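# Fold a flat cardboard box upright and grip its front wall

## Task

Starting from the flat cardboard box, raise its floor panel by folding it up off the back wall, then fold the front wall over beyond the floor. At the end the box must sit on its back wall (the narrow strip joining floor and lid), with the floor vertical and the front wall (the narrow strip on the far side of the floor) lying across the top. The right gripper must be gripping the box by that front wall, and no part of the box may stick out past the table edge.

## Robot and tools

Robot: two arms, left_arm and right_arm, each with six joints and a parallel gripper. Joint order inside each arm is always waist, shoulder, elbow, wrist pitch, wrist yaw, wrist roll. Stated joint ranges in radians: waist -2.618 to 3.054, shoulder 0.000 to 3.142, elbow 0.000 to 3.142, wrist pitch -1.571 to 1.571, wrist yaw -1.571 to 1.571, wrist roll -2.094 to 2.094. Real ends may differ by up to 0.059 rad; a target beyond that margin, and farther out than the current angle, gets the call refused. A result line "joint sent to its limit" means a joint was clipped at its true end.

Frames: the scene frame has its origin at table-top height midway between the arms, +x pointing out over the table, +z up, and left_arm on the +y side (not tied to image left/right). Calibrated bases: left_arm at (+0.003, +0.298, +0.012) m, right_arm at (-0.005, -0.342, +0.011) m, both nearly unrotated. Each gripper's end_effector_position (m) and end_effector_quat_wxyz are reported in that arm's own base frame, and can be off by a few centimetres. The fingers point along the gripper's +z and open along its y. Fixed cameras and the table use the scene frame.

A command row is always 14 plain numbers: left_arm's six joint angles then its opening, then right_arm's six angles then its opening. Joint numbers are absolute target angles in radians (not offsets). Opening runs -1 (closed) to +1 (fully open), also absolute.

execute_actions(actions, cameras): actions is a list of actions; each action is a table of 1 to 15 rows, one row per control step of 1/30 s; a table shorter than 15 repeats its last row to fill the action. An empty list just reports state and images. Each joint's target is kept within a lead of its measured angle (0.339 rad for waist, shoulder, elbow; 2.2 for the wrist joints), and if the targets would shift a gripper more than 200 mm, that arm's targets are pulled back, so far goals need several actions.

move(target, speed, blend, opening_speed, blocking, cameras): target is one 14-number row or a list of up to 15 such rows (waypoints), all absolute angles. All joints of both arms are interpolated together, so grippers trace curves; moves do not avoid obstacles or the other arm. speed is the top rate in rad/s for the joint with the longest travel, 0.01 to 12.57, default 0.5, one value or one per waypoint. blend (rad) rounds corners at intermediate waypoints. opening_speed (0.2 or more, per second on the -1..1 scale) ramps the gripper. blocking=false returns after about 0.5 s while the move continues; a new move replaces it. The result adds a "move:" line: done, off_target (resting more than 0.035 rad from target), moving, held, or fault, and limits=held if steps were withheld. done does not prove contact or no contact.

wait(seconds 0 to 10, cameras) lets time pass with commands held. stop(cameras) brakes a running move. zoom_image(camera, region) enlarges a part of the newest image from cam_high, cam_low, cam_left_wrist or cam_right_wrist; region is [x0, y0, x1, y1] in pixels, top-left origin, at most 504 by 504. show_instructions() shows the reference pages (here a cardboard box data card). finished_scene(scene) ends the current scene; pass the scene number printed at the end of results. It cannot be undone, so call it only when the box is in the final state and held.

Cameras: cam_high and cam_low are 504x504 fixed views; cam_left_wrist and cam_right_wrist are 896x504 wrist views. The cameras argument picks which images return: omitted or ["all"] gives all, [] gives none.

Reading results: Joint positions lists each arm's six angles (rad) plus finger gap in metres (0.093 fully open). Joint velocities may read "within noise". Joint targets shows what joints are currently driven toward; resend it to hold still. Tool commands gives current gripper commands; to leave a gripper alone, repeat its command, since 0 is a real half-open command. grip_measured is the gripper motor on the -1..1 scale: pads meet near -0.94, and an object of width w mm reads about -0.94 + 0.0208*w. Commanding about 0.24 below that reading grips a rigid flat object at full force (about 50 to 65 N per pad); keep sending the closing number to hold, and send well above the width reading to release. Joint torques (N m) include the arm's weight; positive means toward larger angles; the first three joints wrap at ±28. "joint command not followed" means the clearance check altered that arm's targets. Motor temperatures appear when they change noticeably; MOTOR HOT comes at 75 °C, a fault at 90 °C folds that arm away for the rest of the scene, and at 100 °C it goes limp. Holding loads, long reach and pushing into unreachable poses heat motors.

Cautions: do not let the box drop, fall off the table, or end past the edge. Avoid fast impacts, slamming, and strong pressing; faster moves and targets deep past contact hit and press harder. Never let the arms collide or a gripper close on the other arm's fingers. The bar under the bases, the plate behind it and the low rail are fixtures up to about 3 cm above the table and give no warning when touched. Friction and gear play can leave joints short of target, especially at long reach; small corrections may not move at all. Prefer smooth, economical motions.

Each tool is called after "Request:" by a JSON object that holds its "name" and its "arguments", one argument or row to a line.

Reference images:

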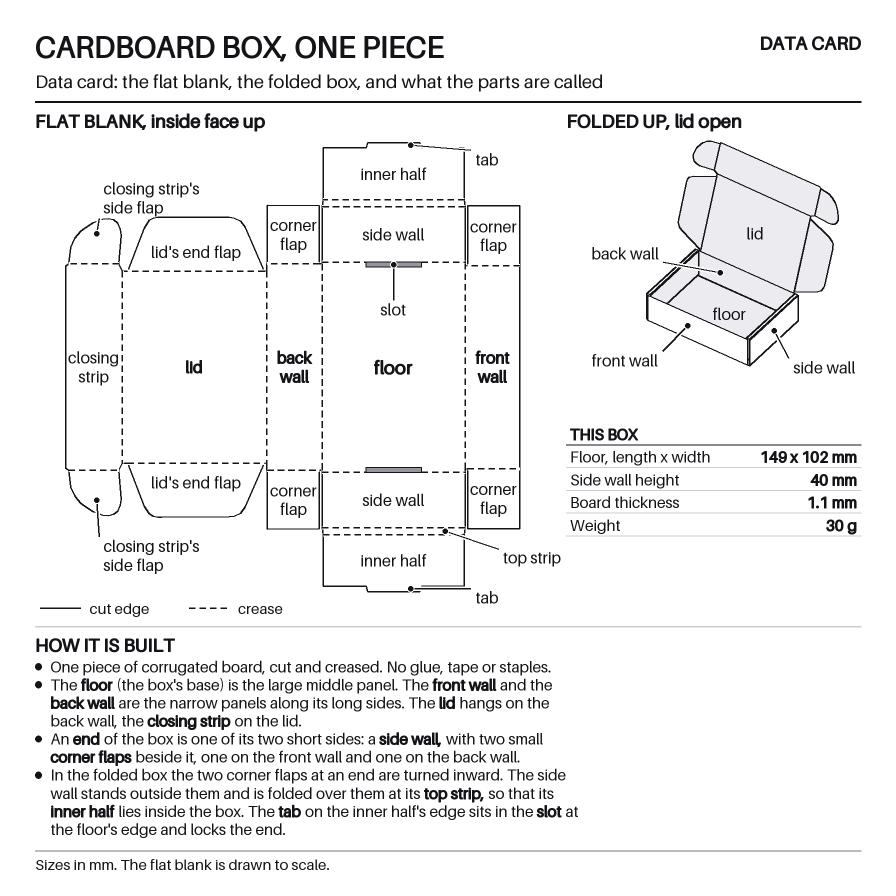

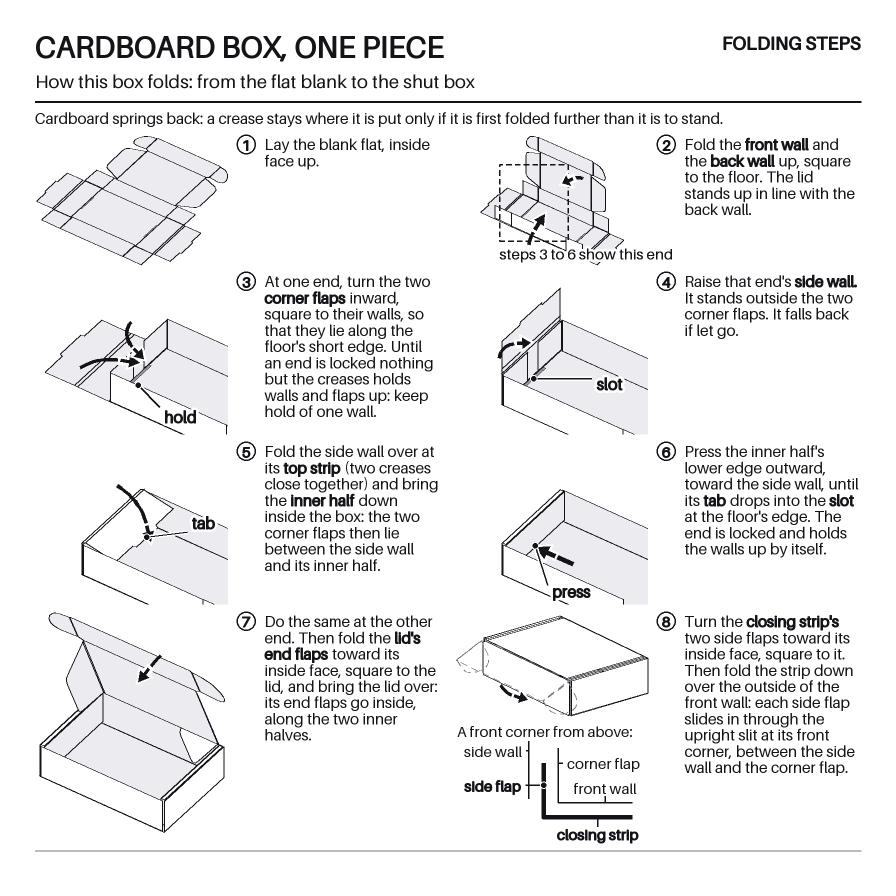

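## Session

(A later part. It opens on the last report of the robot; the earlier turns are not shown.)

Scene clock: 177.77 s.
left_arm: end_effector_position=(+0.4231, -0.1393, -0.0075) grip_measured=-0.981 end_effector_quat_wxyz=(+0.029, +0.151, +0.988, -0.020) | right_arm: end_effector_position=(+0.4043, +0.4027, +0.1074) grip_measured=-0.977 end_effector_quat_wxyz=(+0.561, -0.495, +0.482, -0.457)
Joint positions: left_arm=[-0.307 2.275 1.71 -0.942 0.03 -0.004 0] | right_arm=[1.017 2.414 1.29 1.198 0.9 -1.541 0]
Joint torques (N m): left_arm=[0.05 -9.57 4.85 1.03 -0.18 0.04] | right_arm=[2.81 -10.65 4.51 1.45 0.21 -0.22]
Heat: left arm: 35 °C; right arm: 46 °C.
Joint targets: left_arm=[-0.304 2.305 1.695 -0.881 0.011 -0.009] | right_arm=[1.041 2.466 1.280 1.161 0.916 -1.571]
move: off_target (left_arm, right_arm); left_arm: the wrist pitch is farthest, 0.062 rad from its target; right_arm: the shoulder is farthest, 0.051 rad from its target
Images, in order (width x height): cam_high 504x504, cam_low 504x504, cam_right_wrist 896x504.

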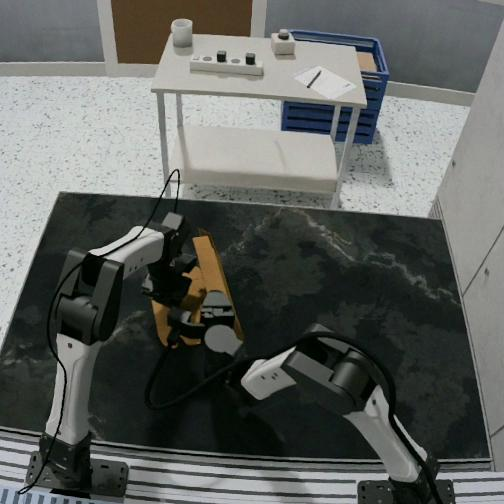

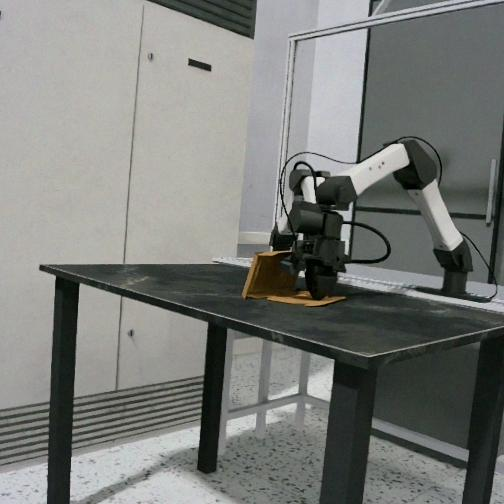

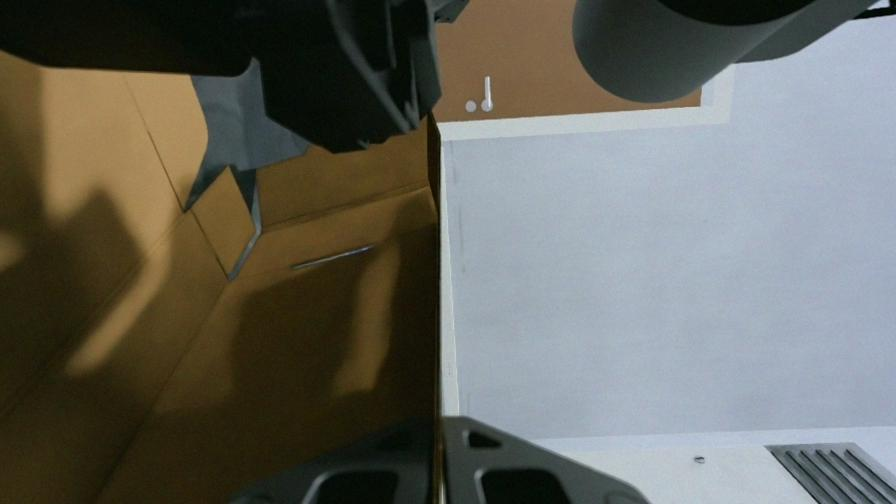

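Request:
{"name": "move", "arguments": {
  "target": [
    [-0.2,2.23,1.70,-1.0,0,0,-1,1.03,2.46,1.279,1.16,0.915,-1.571,-1],
    [0.05,1.9,1.70,-1.2,0,0,-1,1.02,2.46,1.27,1.17,0.91,-1.571,-1],
    [0.05,1.6,1.6,-1.2,0,0,-1,0.955,2.43,1.205,1.21,0.87,-1.571,-1]
  ],
  "speed": [0.2,0.4,0.15],
  "cameras": ["cam_low","cam_right_wrist","cam_high"]
}}

Request:
{"name": "zoom_image", "arguments": {
  "camera": "cam_low",
  "region": [180, 200, 340, 320]
}}

Scene clock: 182.90 s.
left_arm: end_effector_position=(+0.3692, +0.0240, +0.2150) grip_measured=-0.981 end_effector_quat_wxyz=(+0.198, -0.034, +0.980, +0.006) | right_arm: end_effector_position=(+0.4125, +0.3848, +0.0985) grip_measured=-0.977 end_effector_quat_wxyz=(+0.554, -0.504, +0.472, -0.465)
Joint positions: left_arm=[0.064 1.614 1.618 -1.177 -0.001 -0.004 0] | right_arm=[0.978 2.414 1.233 1.252 0.857 -1.571 0]
Joint torques (N m): left_arm=[-0.31 -8.54 5.23 0.87 -0.07 0.11] | right_arm=[-0.5 -13.98 2.89 1.44 0.11 -0.04]
Heat: left arm: 36 °C; right arm: 46 °C.
Joint targets: left_arm=[0.062 1.600 1.600 -1.200 -0.010 0.000] | right_arm=[0.967 2.430 1.205 1.210 0.865 -1.580]
move: off_target (right_arm); right_arm: the wrist pitch is farthest, 0.042 rad from its target
Images, in order (width x height): cam_high 504x504, cam_low 504x504, cam_right_wrist 896x504.

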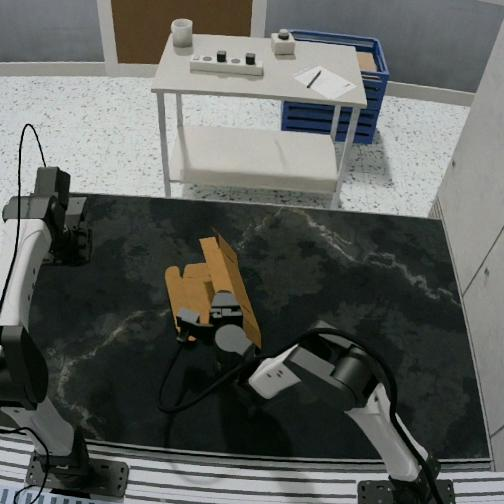

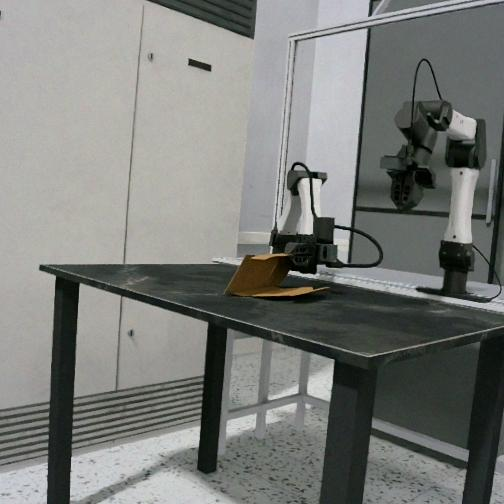

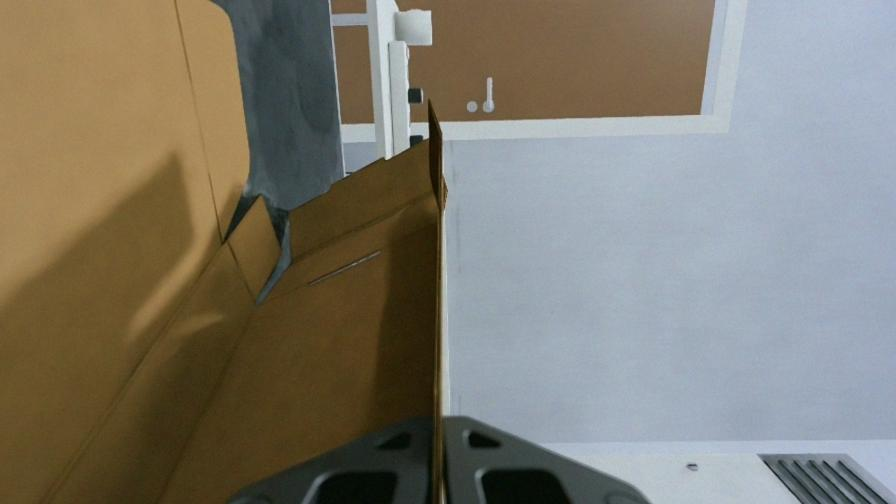

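Scaled by 3.150 (camera's finer frame: 720x720).

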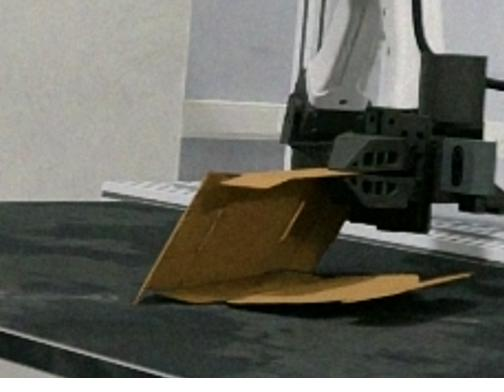

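Request:
{"name": "move", "arguments": {
  "target": [
    [-0.30,2.12,1.74,-0.82,0,0,-1,0.967,2.43,1.21,1.21,0.865,-1.571,-1],
    [-0.344,2.385,1.74,-0.55,0,0,-1,0.967,2.43,1.21,1.21,0.865,-1.571,-1]
  ],
  "speed": [0.6,0.25]
}}

Scene clock: 189.03 s.
left_arm: end_effector_position=(+0.5000, -0.1756, -0.0067) grip_measured=-0.981 end_effector_quat_wxyz=(+0.189, +0.163, +0.968, -0.035) | right_arm: end_effector_position=(+0.4225, +0.3723, +0.0984) grip_measured=-0.977 end_effector_quat_wxyz=(+0.546, -0.496, +0.481, -0.475)
Joint positions: left_arm=[-0.336 2.33 1.736 -0.59 0.005 -0.004 0] | right_arm=[0.952 2.414 1.233 1.252 0.866 -1.571 0]
Joint torques (N m): left_arm=[-0.84 -8.24 6.93 1.5 0 0.12] | right_arm=[0.77 -13.97 3.26 1.42 0.12 0.05]
Heat: left arm: 36 °C; right arm: 46 °C.
Joint targets: left_arm=[-0.344 2.384 1.740 -0.549 0.007 0.000] | right_arm=[0.955 2.430 1.210 1.210 0.874 -1.571]
move: off_target (left_arm, right_arm); left_arm: the shoulder is farthest, 0.055 rad from its target; right_arm: the wrist pitch is farthest, 0.042 rad from its target

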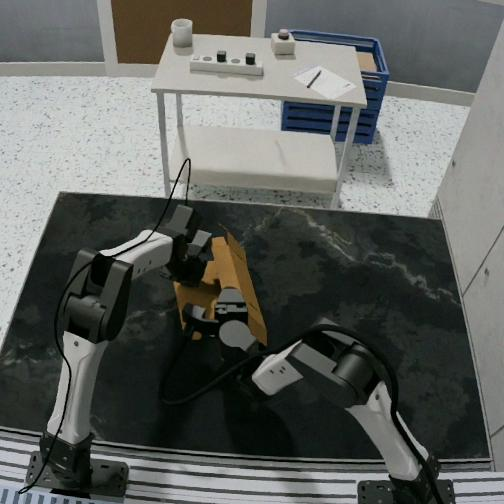

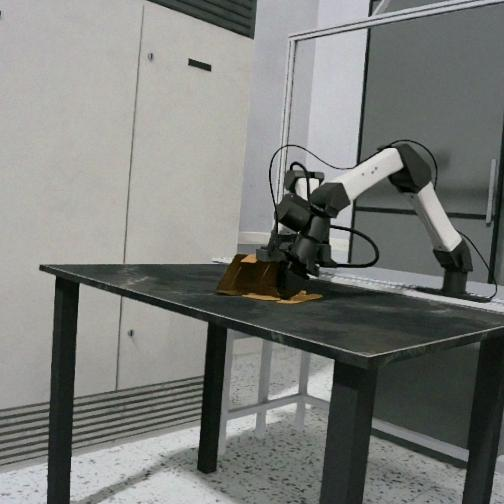

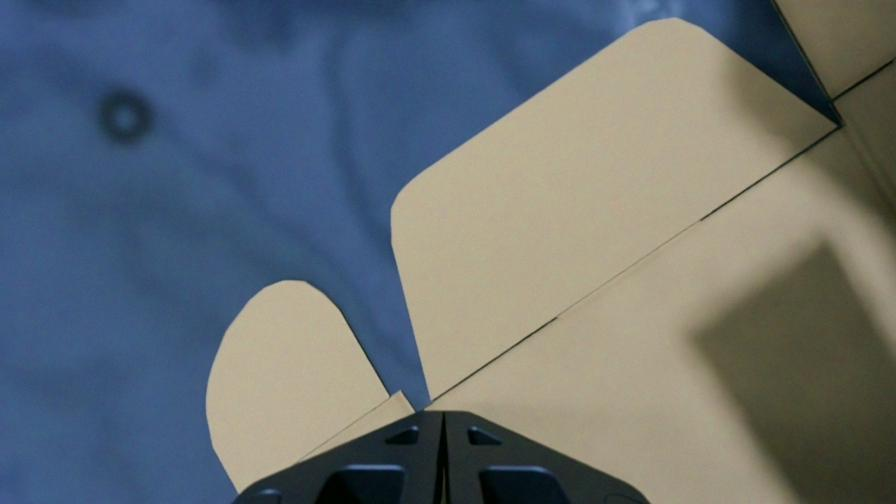

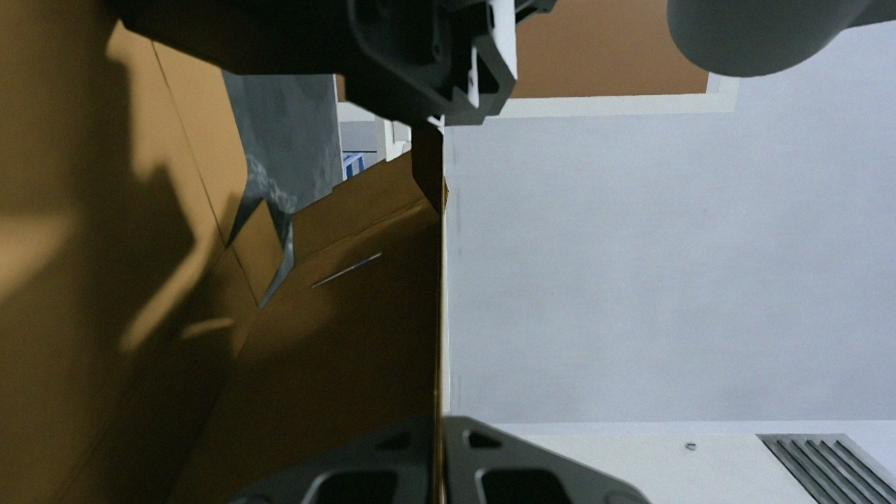

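Request:
{"name": "move", "arguments": {
  "target": [-0.344,2.39,1.74,-0.54,0,0,-1,0.765,2.33,0.96,1.32,0.675,-1.571,-1],
  "speed": 0.12
}}

Request:
{"name": "zoom_image", "arguments": {
  "camera": "cam_low",
  "region": [180, 200, 340, 320]
}}

Scene clock: 192.17 s.
left_arm: end_effector_position=(+0.5015, -0.1988, -0.0068) grip_measured=-0.981 end_effector_quat_wxyz=(+0.205, +0.180, +0.961, -0.055) | right_arm: end_effector_position=(+0.4430, +0.3066, +0.1094) grip_measured=-0.977 end_effector_quat_wxyz=(+0.570, -0.503, +0.456, -0.462)
Joint positions: left_arm=[-0.367 2.339 1.736 -0.542 0.034 -0.004 0] | right_arm=[0.793 2.308 1.009 1.396 0.638 -1.573 0]
Joint torques (N m): left_arm=[0.76 -8.61 6.98 1.18 -0.28 0.12] | right_arm=[-0.85 -12.03 0.79 1.14 0.32 0.06]
Heat: left arm: 36 °C; right arm: 47 °C.
Joint targets: left_arm=[-0.356 2.391 1.740 -0.540 0.003 0.000] | right_arm=[0.778 2.329 0.960 1.319 0.665 -1.571]
move: off_target (left_arm, right_arm); left_arm: the shoulder is farthest, 0.051 rad from its target; right_arm: the wrist pitch is farthest, 0.076 rad from its target

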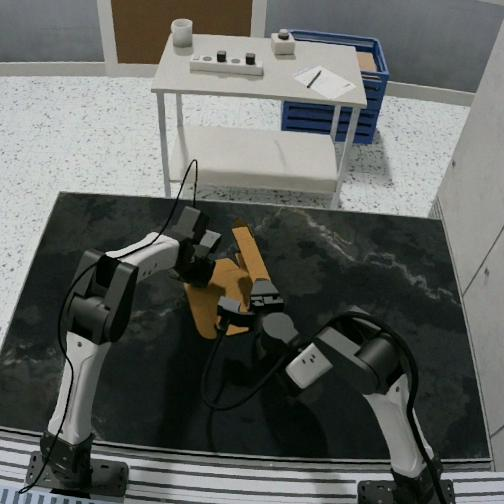

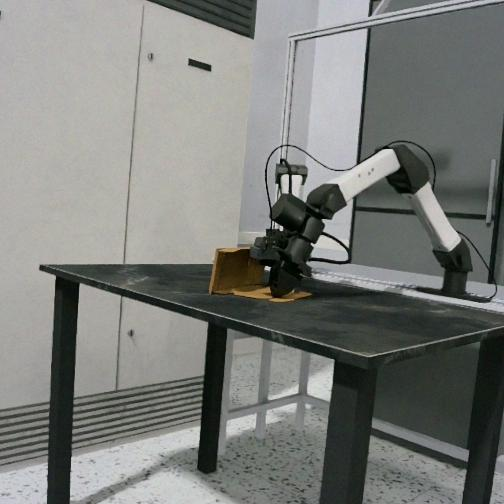

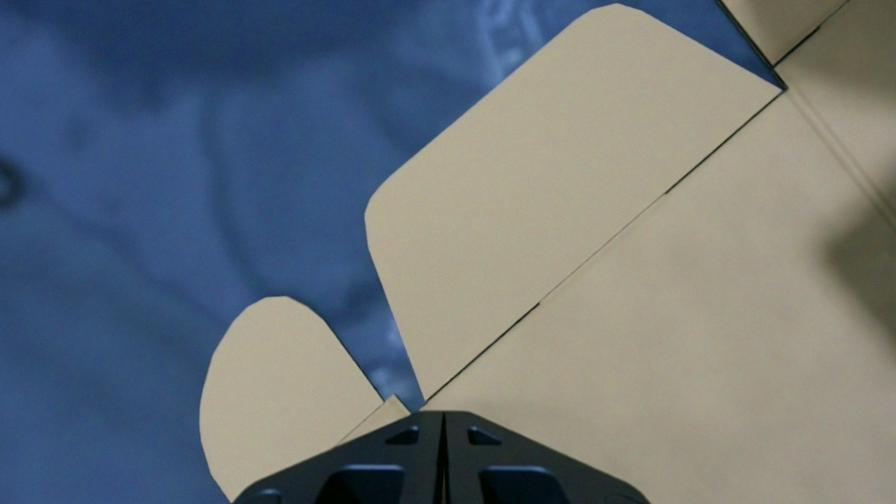

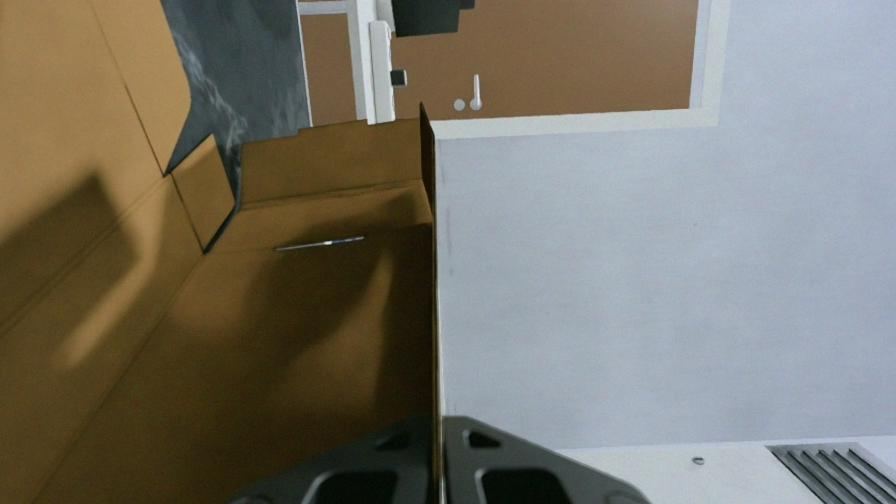

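Scaled by 3.150 (camera's finer frame: 720x720).

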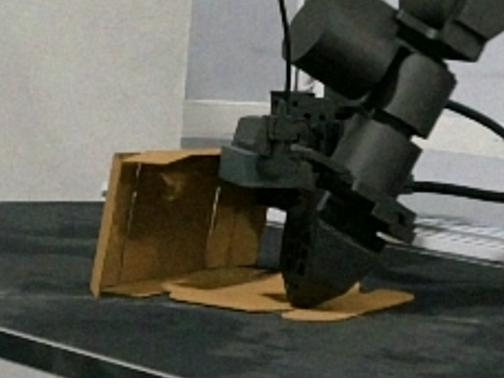

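Request:
{"name": "move", "arguments": {
  "target": [-0.36,2.40,1.74,-0.54,0,0,-1,0.665,2.29,0.82,1.42,0.55,-1.60,-1],
  "speed": 0.12,
  "cameras": ["cam_low","cam_high","cam_right_wrist"]
}}

Request:
{"name": "zoom_image", "arguments": {
  "camera": "cam_low",
  "region": [180, 200, 340, 320]
}}

Scene clock: 194.53 s.
left_arm: end_effector_position=(+0.5013, -0.2063, -0.0070) grip_measured=-0.981 end_effector_quat_wxyz=(+0.209, +0.186, +0.958, -0.061) | right_arm: end_effector_position=(+0.4526, +0.2523, +0.1081) grip_measured=-0.977 end_effector_quat_wxyz=(+0.564, -0.493, +0.464, -0.473)
Joint positions: left_arm=[-0.377 2.342 1.736 -0.528 0.042 -0.004 0] | right_arm=[0.682 2.268 0.888 1.479 0.561 -1.567 0]
Joint torques (N m): left_arm=[1.35 -8.16 7.01 1.06 -0.37 0.13] | right_arm=[-1.07 -11.18 -0.29 1.36 -0.08 -0.17]
Heat: left arm: 36 °C; right arm: 47 °C.
Joint targets: left_arm=[-0.360 2.399 1.740 -0.541 -0.001 0.000] | right_arm=[0.665 2.289 0.830 1.420 0.551 -1.590]
move: off_target (left_arm, right_arm); left_arm: the shoulder is farthest, 0.058 rad from its target; right_arm: the elbow is farthest, 0.068 rad from its target
Images, in order (width x height): cam_high 504x504, cam_low 504x504, cam_right_wrist 896x504.

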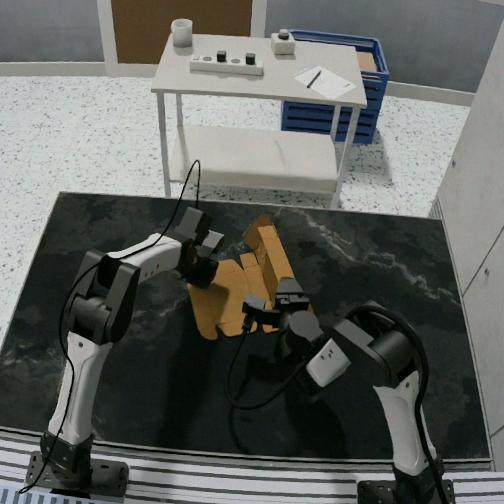

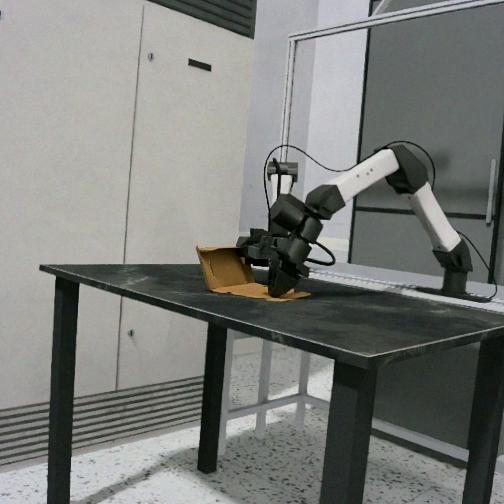

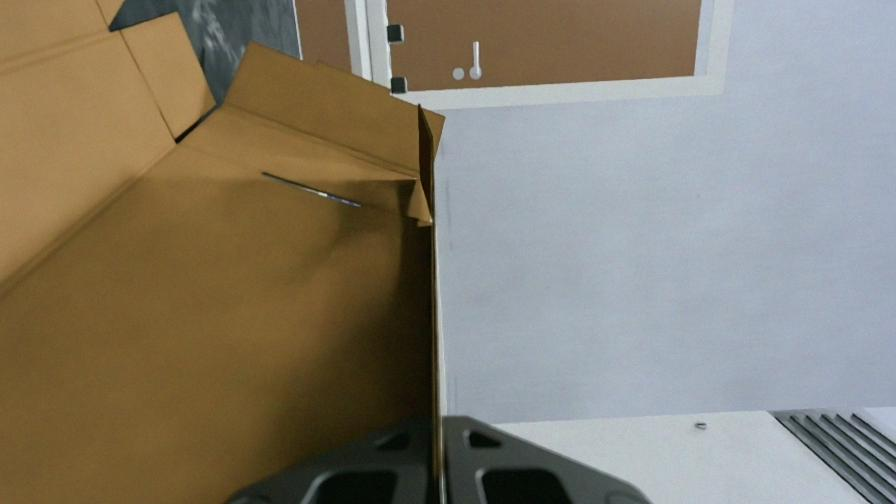

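Scaled by 3.150 (camera's finer frame: 720x720).

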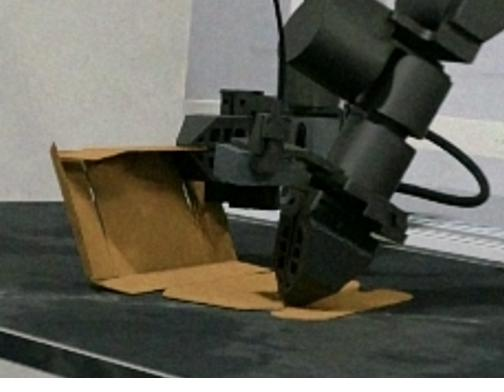

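Request:
{"name": "move", "arguments": {
  "target": [
    [-0.36,2.41,1.74,-0.53,0,0,-1,0.60,2.30,0.74,1.46,0.49,-1.65,-1],
    [-0.36,2.41,1.74,-0.53,0,0,-1,0.76,2.33,0.90,1.35,0.63,-1.571,-1]
  ],
  "speed": 0.12,
  "cameras": ["cam_low","cam_high","cam_right_wrist"]
}}

Request:
{"name": "zoom_image", "arguments": {
  "camera": "cam_low",
  "region": [180, 200, 340, 320]
}}

Scene clock: 198.10 s.
left_arm: end_effector_position=(+0.5022, -0.2195, -0.0077) grip_measured=-0.981 end_effector_quat_wxyz=(+0.215, +0.195, +0.954, -0.079) | right_arm: end_effector_position=(+0.4449, +0.2628, +0.1094) grip_measured=-0.977 end_effector_quat_wxyz=(+0.548, -0.497, +0.462, -0.488)
Joint positions: left_arm=[-0.39 2.353 1.742 -0.504 0.073 -0.004 0] | right_arm=[0.727 2.265 0.902 1.461 0.63 -1.607 0]
Joint torques (N m): left_arm=[2.33 -8.13 6.49 0.96 -0.61 0.12] | right_arm=[2.36 -6.84 3.3 0.76 0.13 0.27]
Heat: left arm: 36 °C; right arm: 47 °C.
Joint targets: left_arm=[-0.360 2.411 1.740 -0.530 0.001 0.000] | right_arm=[0.746 2.330 0.890 1.350 0.639 -1.582]
move: off_target (left_arm, right_arm); left_arm: the wrist yaw is farthest, 0.073 rad from its target; right_arm: the wrist pitch is farthest, 0.111 rad from its target
Images, in order (width x height): cam_high 504x504, cam_low 504x504, cam_right_wrist 896x504.

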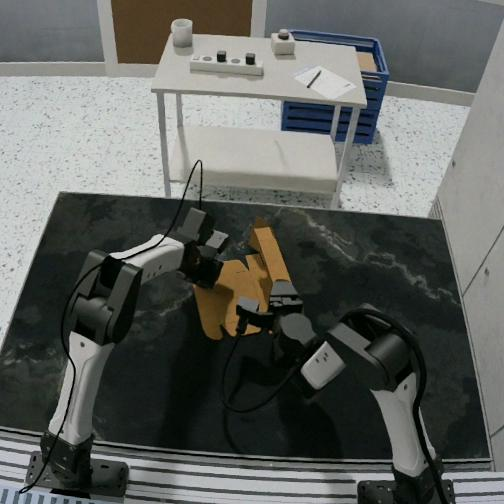

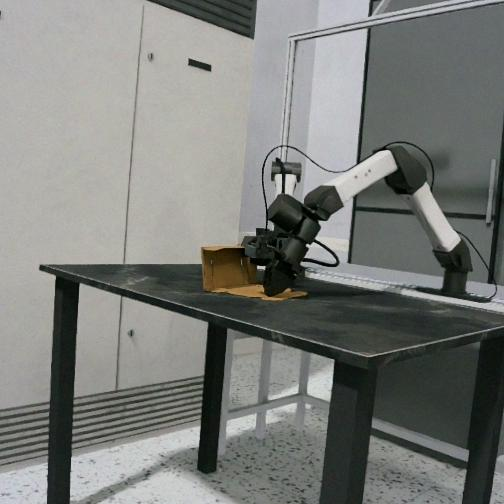

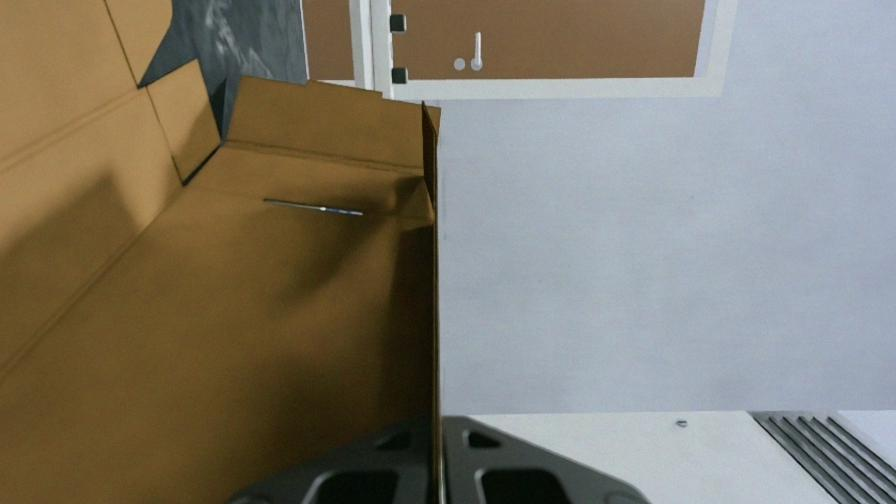

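Scaled by 3.150 (camera's finer frame: 720x720).

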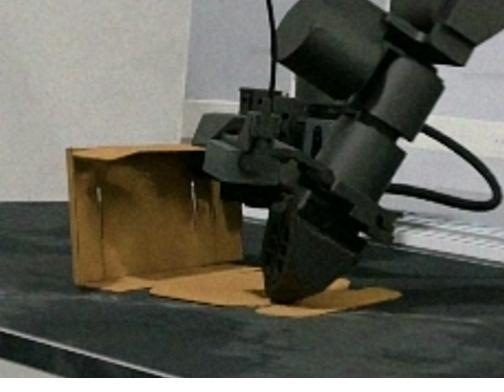

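Request:
{"name": "move", "arguments": {
  "target": [
    [-0.36,2.41,1.74,-0.53,0,0,-1,0.745,2.375,0.885,1.34,0.63,-1.575,-1],
    [-0.30,2.25,1.74,-0.72,0,0,-1,0.745,2.375,0.885,1.34,0.63,-1.575,-1],
    [0.05,1.8,1.7,-1.1,0,0,-1,0.745,2.375,0.885,1.34,0.63,-1.575,-1]
  ],
  "speed": [0.1,0.25,0.5]
}}

Request:
{"name": "zoom_image", "arguments": {
  "camera": "cam_low",
  "region": [180, 200, 340, 320]
}}

Scene clock: 208.23 s.
left_arm: end_effector_position=(+0.4271, +0.0286, +0.1867) grip_measured=-0.981 end_effector_quat_wxyz=(+0.205, -0.034, +0.978, +0.008) | right_arm: end_effector_position=(+0.4466, +0.2656, +0.1078) grip_measured=-0.977 end_effector_quat_wxyz=(+0.553, -0.492, +0.462, -0.489)
Joint positions: left_arm=[0.066 1.805 1.718 -1.07 -0.002 -0.004 0] | right_arm=[0.73 2.288 0.92 1.479 0.635 -1.607 0]
Joint torques (N m): left_arm=[-0.36 -9.69 5.53 0.84 -0.05 0.12] | right_arm=[2.03 -4.78 1.5 0.43 -0.02 0.32]
Heat: left arm: 36 °C; right arm: 45 °C.
Joint targets: left_arm=[0.063 1.800 1.701 -1.099 -0.010 0.000] | right_arm=[0.746 2.375 0.885 1.341 0.630 -1.575]
move: off_target (right_arm); right_arm: the wrist pitch is farthest, 0.139 rad from its target

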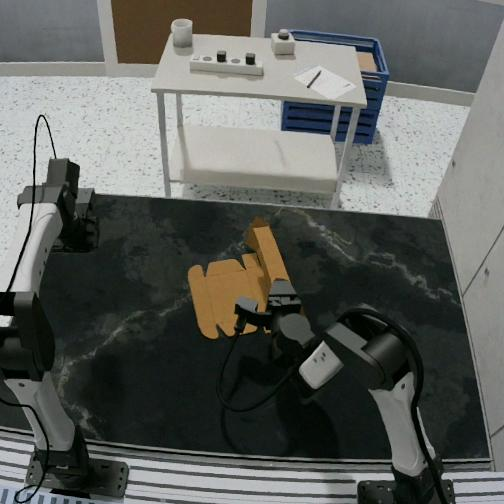

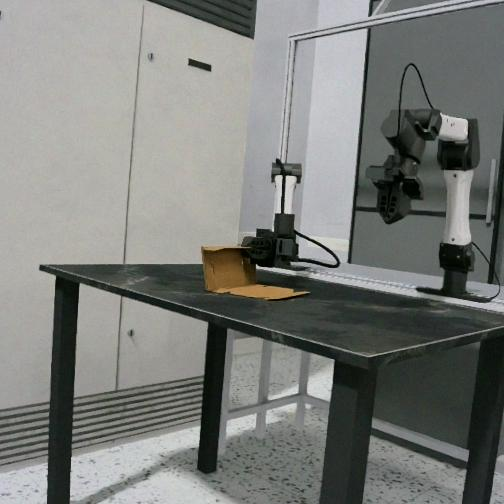

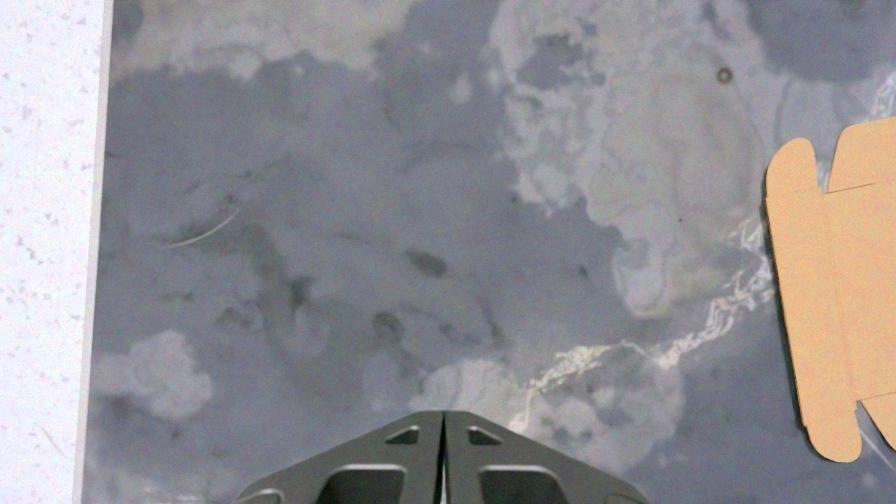

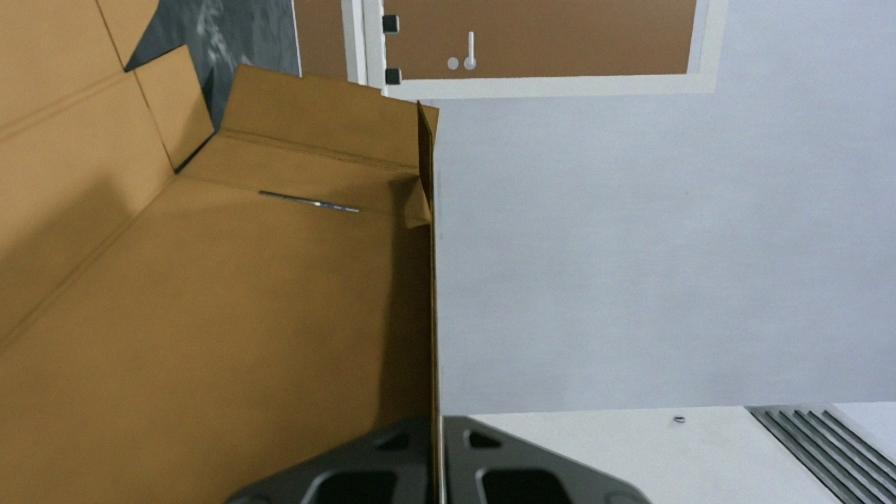

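Scaled by 3.150 (camera's finer frame: 720x720).

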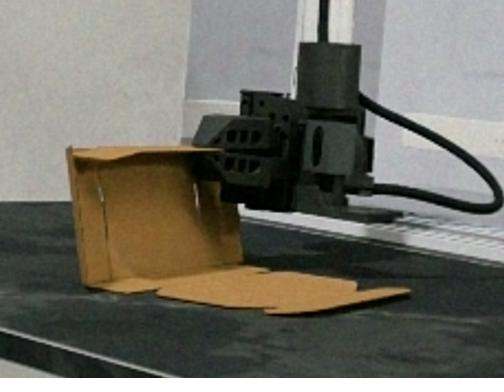

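Request:
{"name": "move", "arguments": {
  "target": [0.063,1.8,1.701,-1.1,0,0,-1,0.775,2.335,0.93,1.40,0.645,-1.59,-1],
  "speed": 0.08
}}

Request:
{"name": "zoom_image", "arguments": {
  "camera": "cam_low",
  "region": [180, 200, 340, 320]
}}

Scene clock: 210.53 s.
left_arm: end_effector_position=(+0.4268, +0.0286, +0.1865) grip_measured=-0.981 end_effector_quat_wxyz=(+0.204, -0.034, +0.978, +0.008) | right_arm: end_effector_position=(+0.4414, +0.2766, +0.1111) grip_measured=-0.977 end_effector_quat_wxyz=(+0.560, -0.491, +0.459, -0.485)
Joint positions: left_arm=[0.066 1.805 1.718 -1.071 -0.002 -0.004 0] | right_arm=[0.756 2.288 0.931 1.479 0.647 -1.607 0]
Joint torques (N m): left_arm=[-0.46 -9.72 5.65 0.87 0.02 0.11] | right_arm=[2.32 -8.88 4.14 1.09 0.02 0.19]
Heat: left arm: 36 °C; right arm: 45 °C.
Joint targets: left_arm=[0.063 1.800 1.701 -1.100 0.000 0.000] | right_arm=[0.775 2.335 0.929 1.400 0.646 -1.590]
move: off_target (right_arm); right_arm: the wrist pitch is farthest, 0.079 rad from its target

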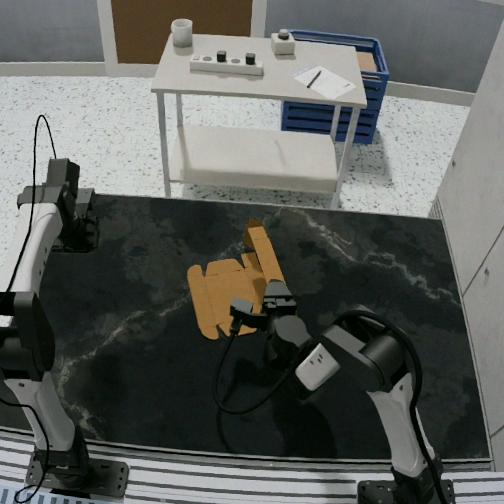

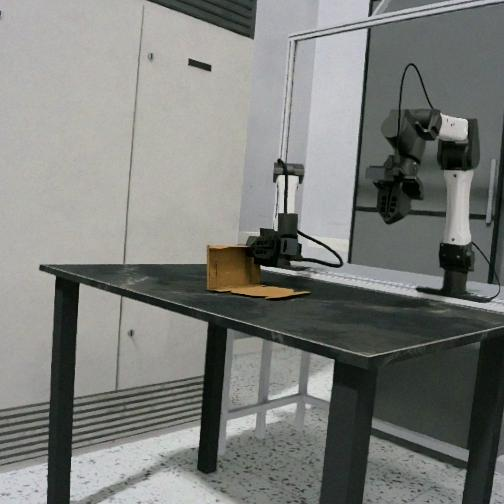

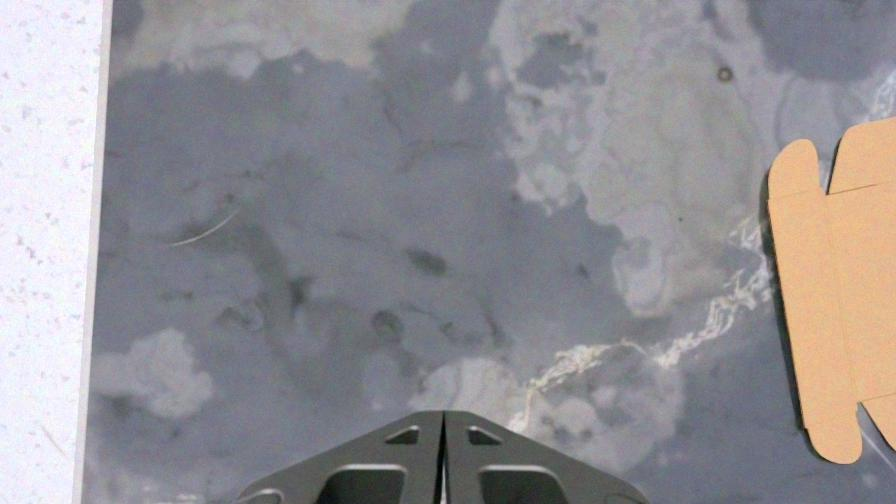

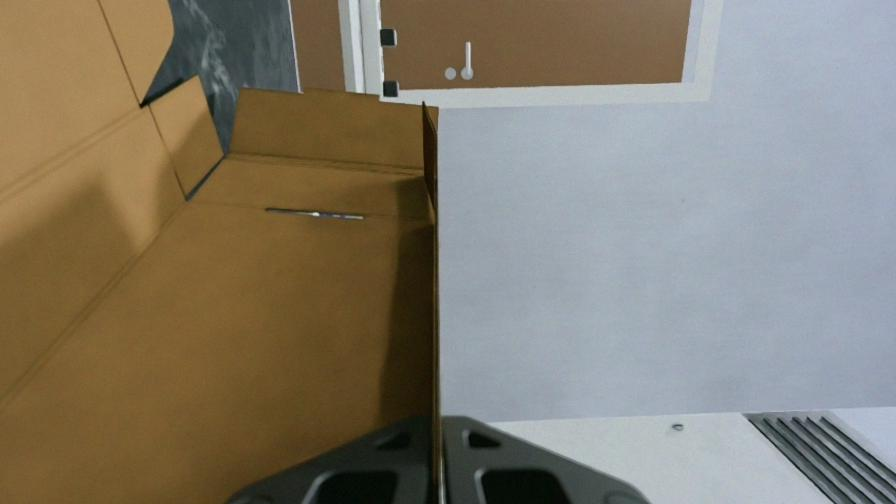

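Scaled by 3.150 (camera's finer frame: 720x720).

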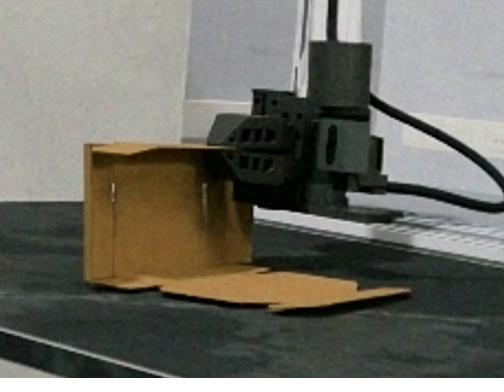

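Vertical, flat on the back wall, held.

Request:
{"name": "finished_scene", "arguments": {
  "scene": 2
}}

The scene is finished: the task was done.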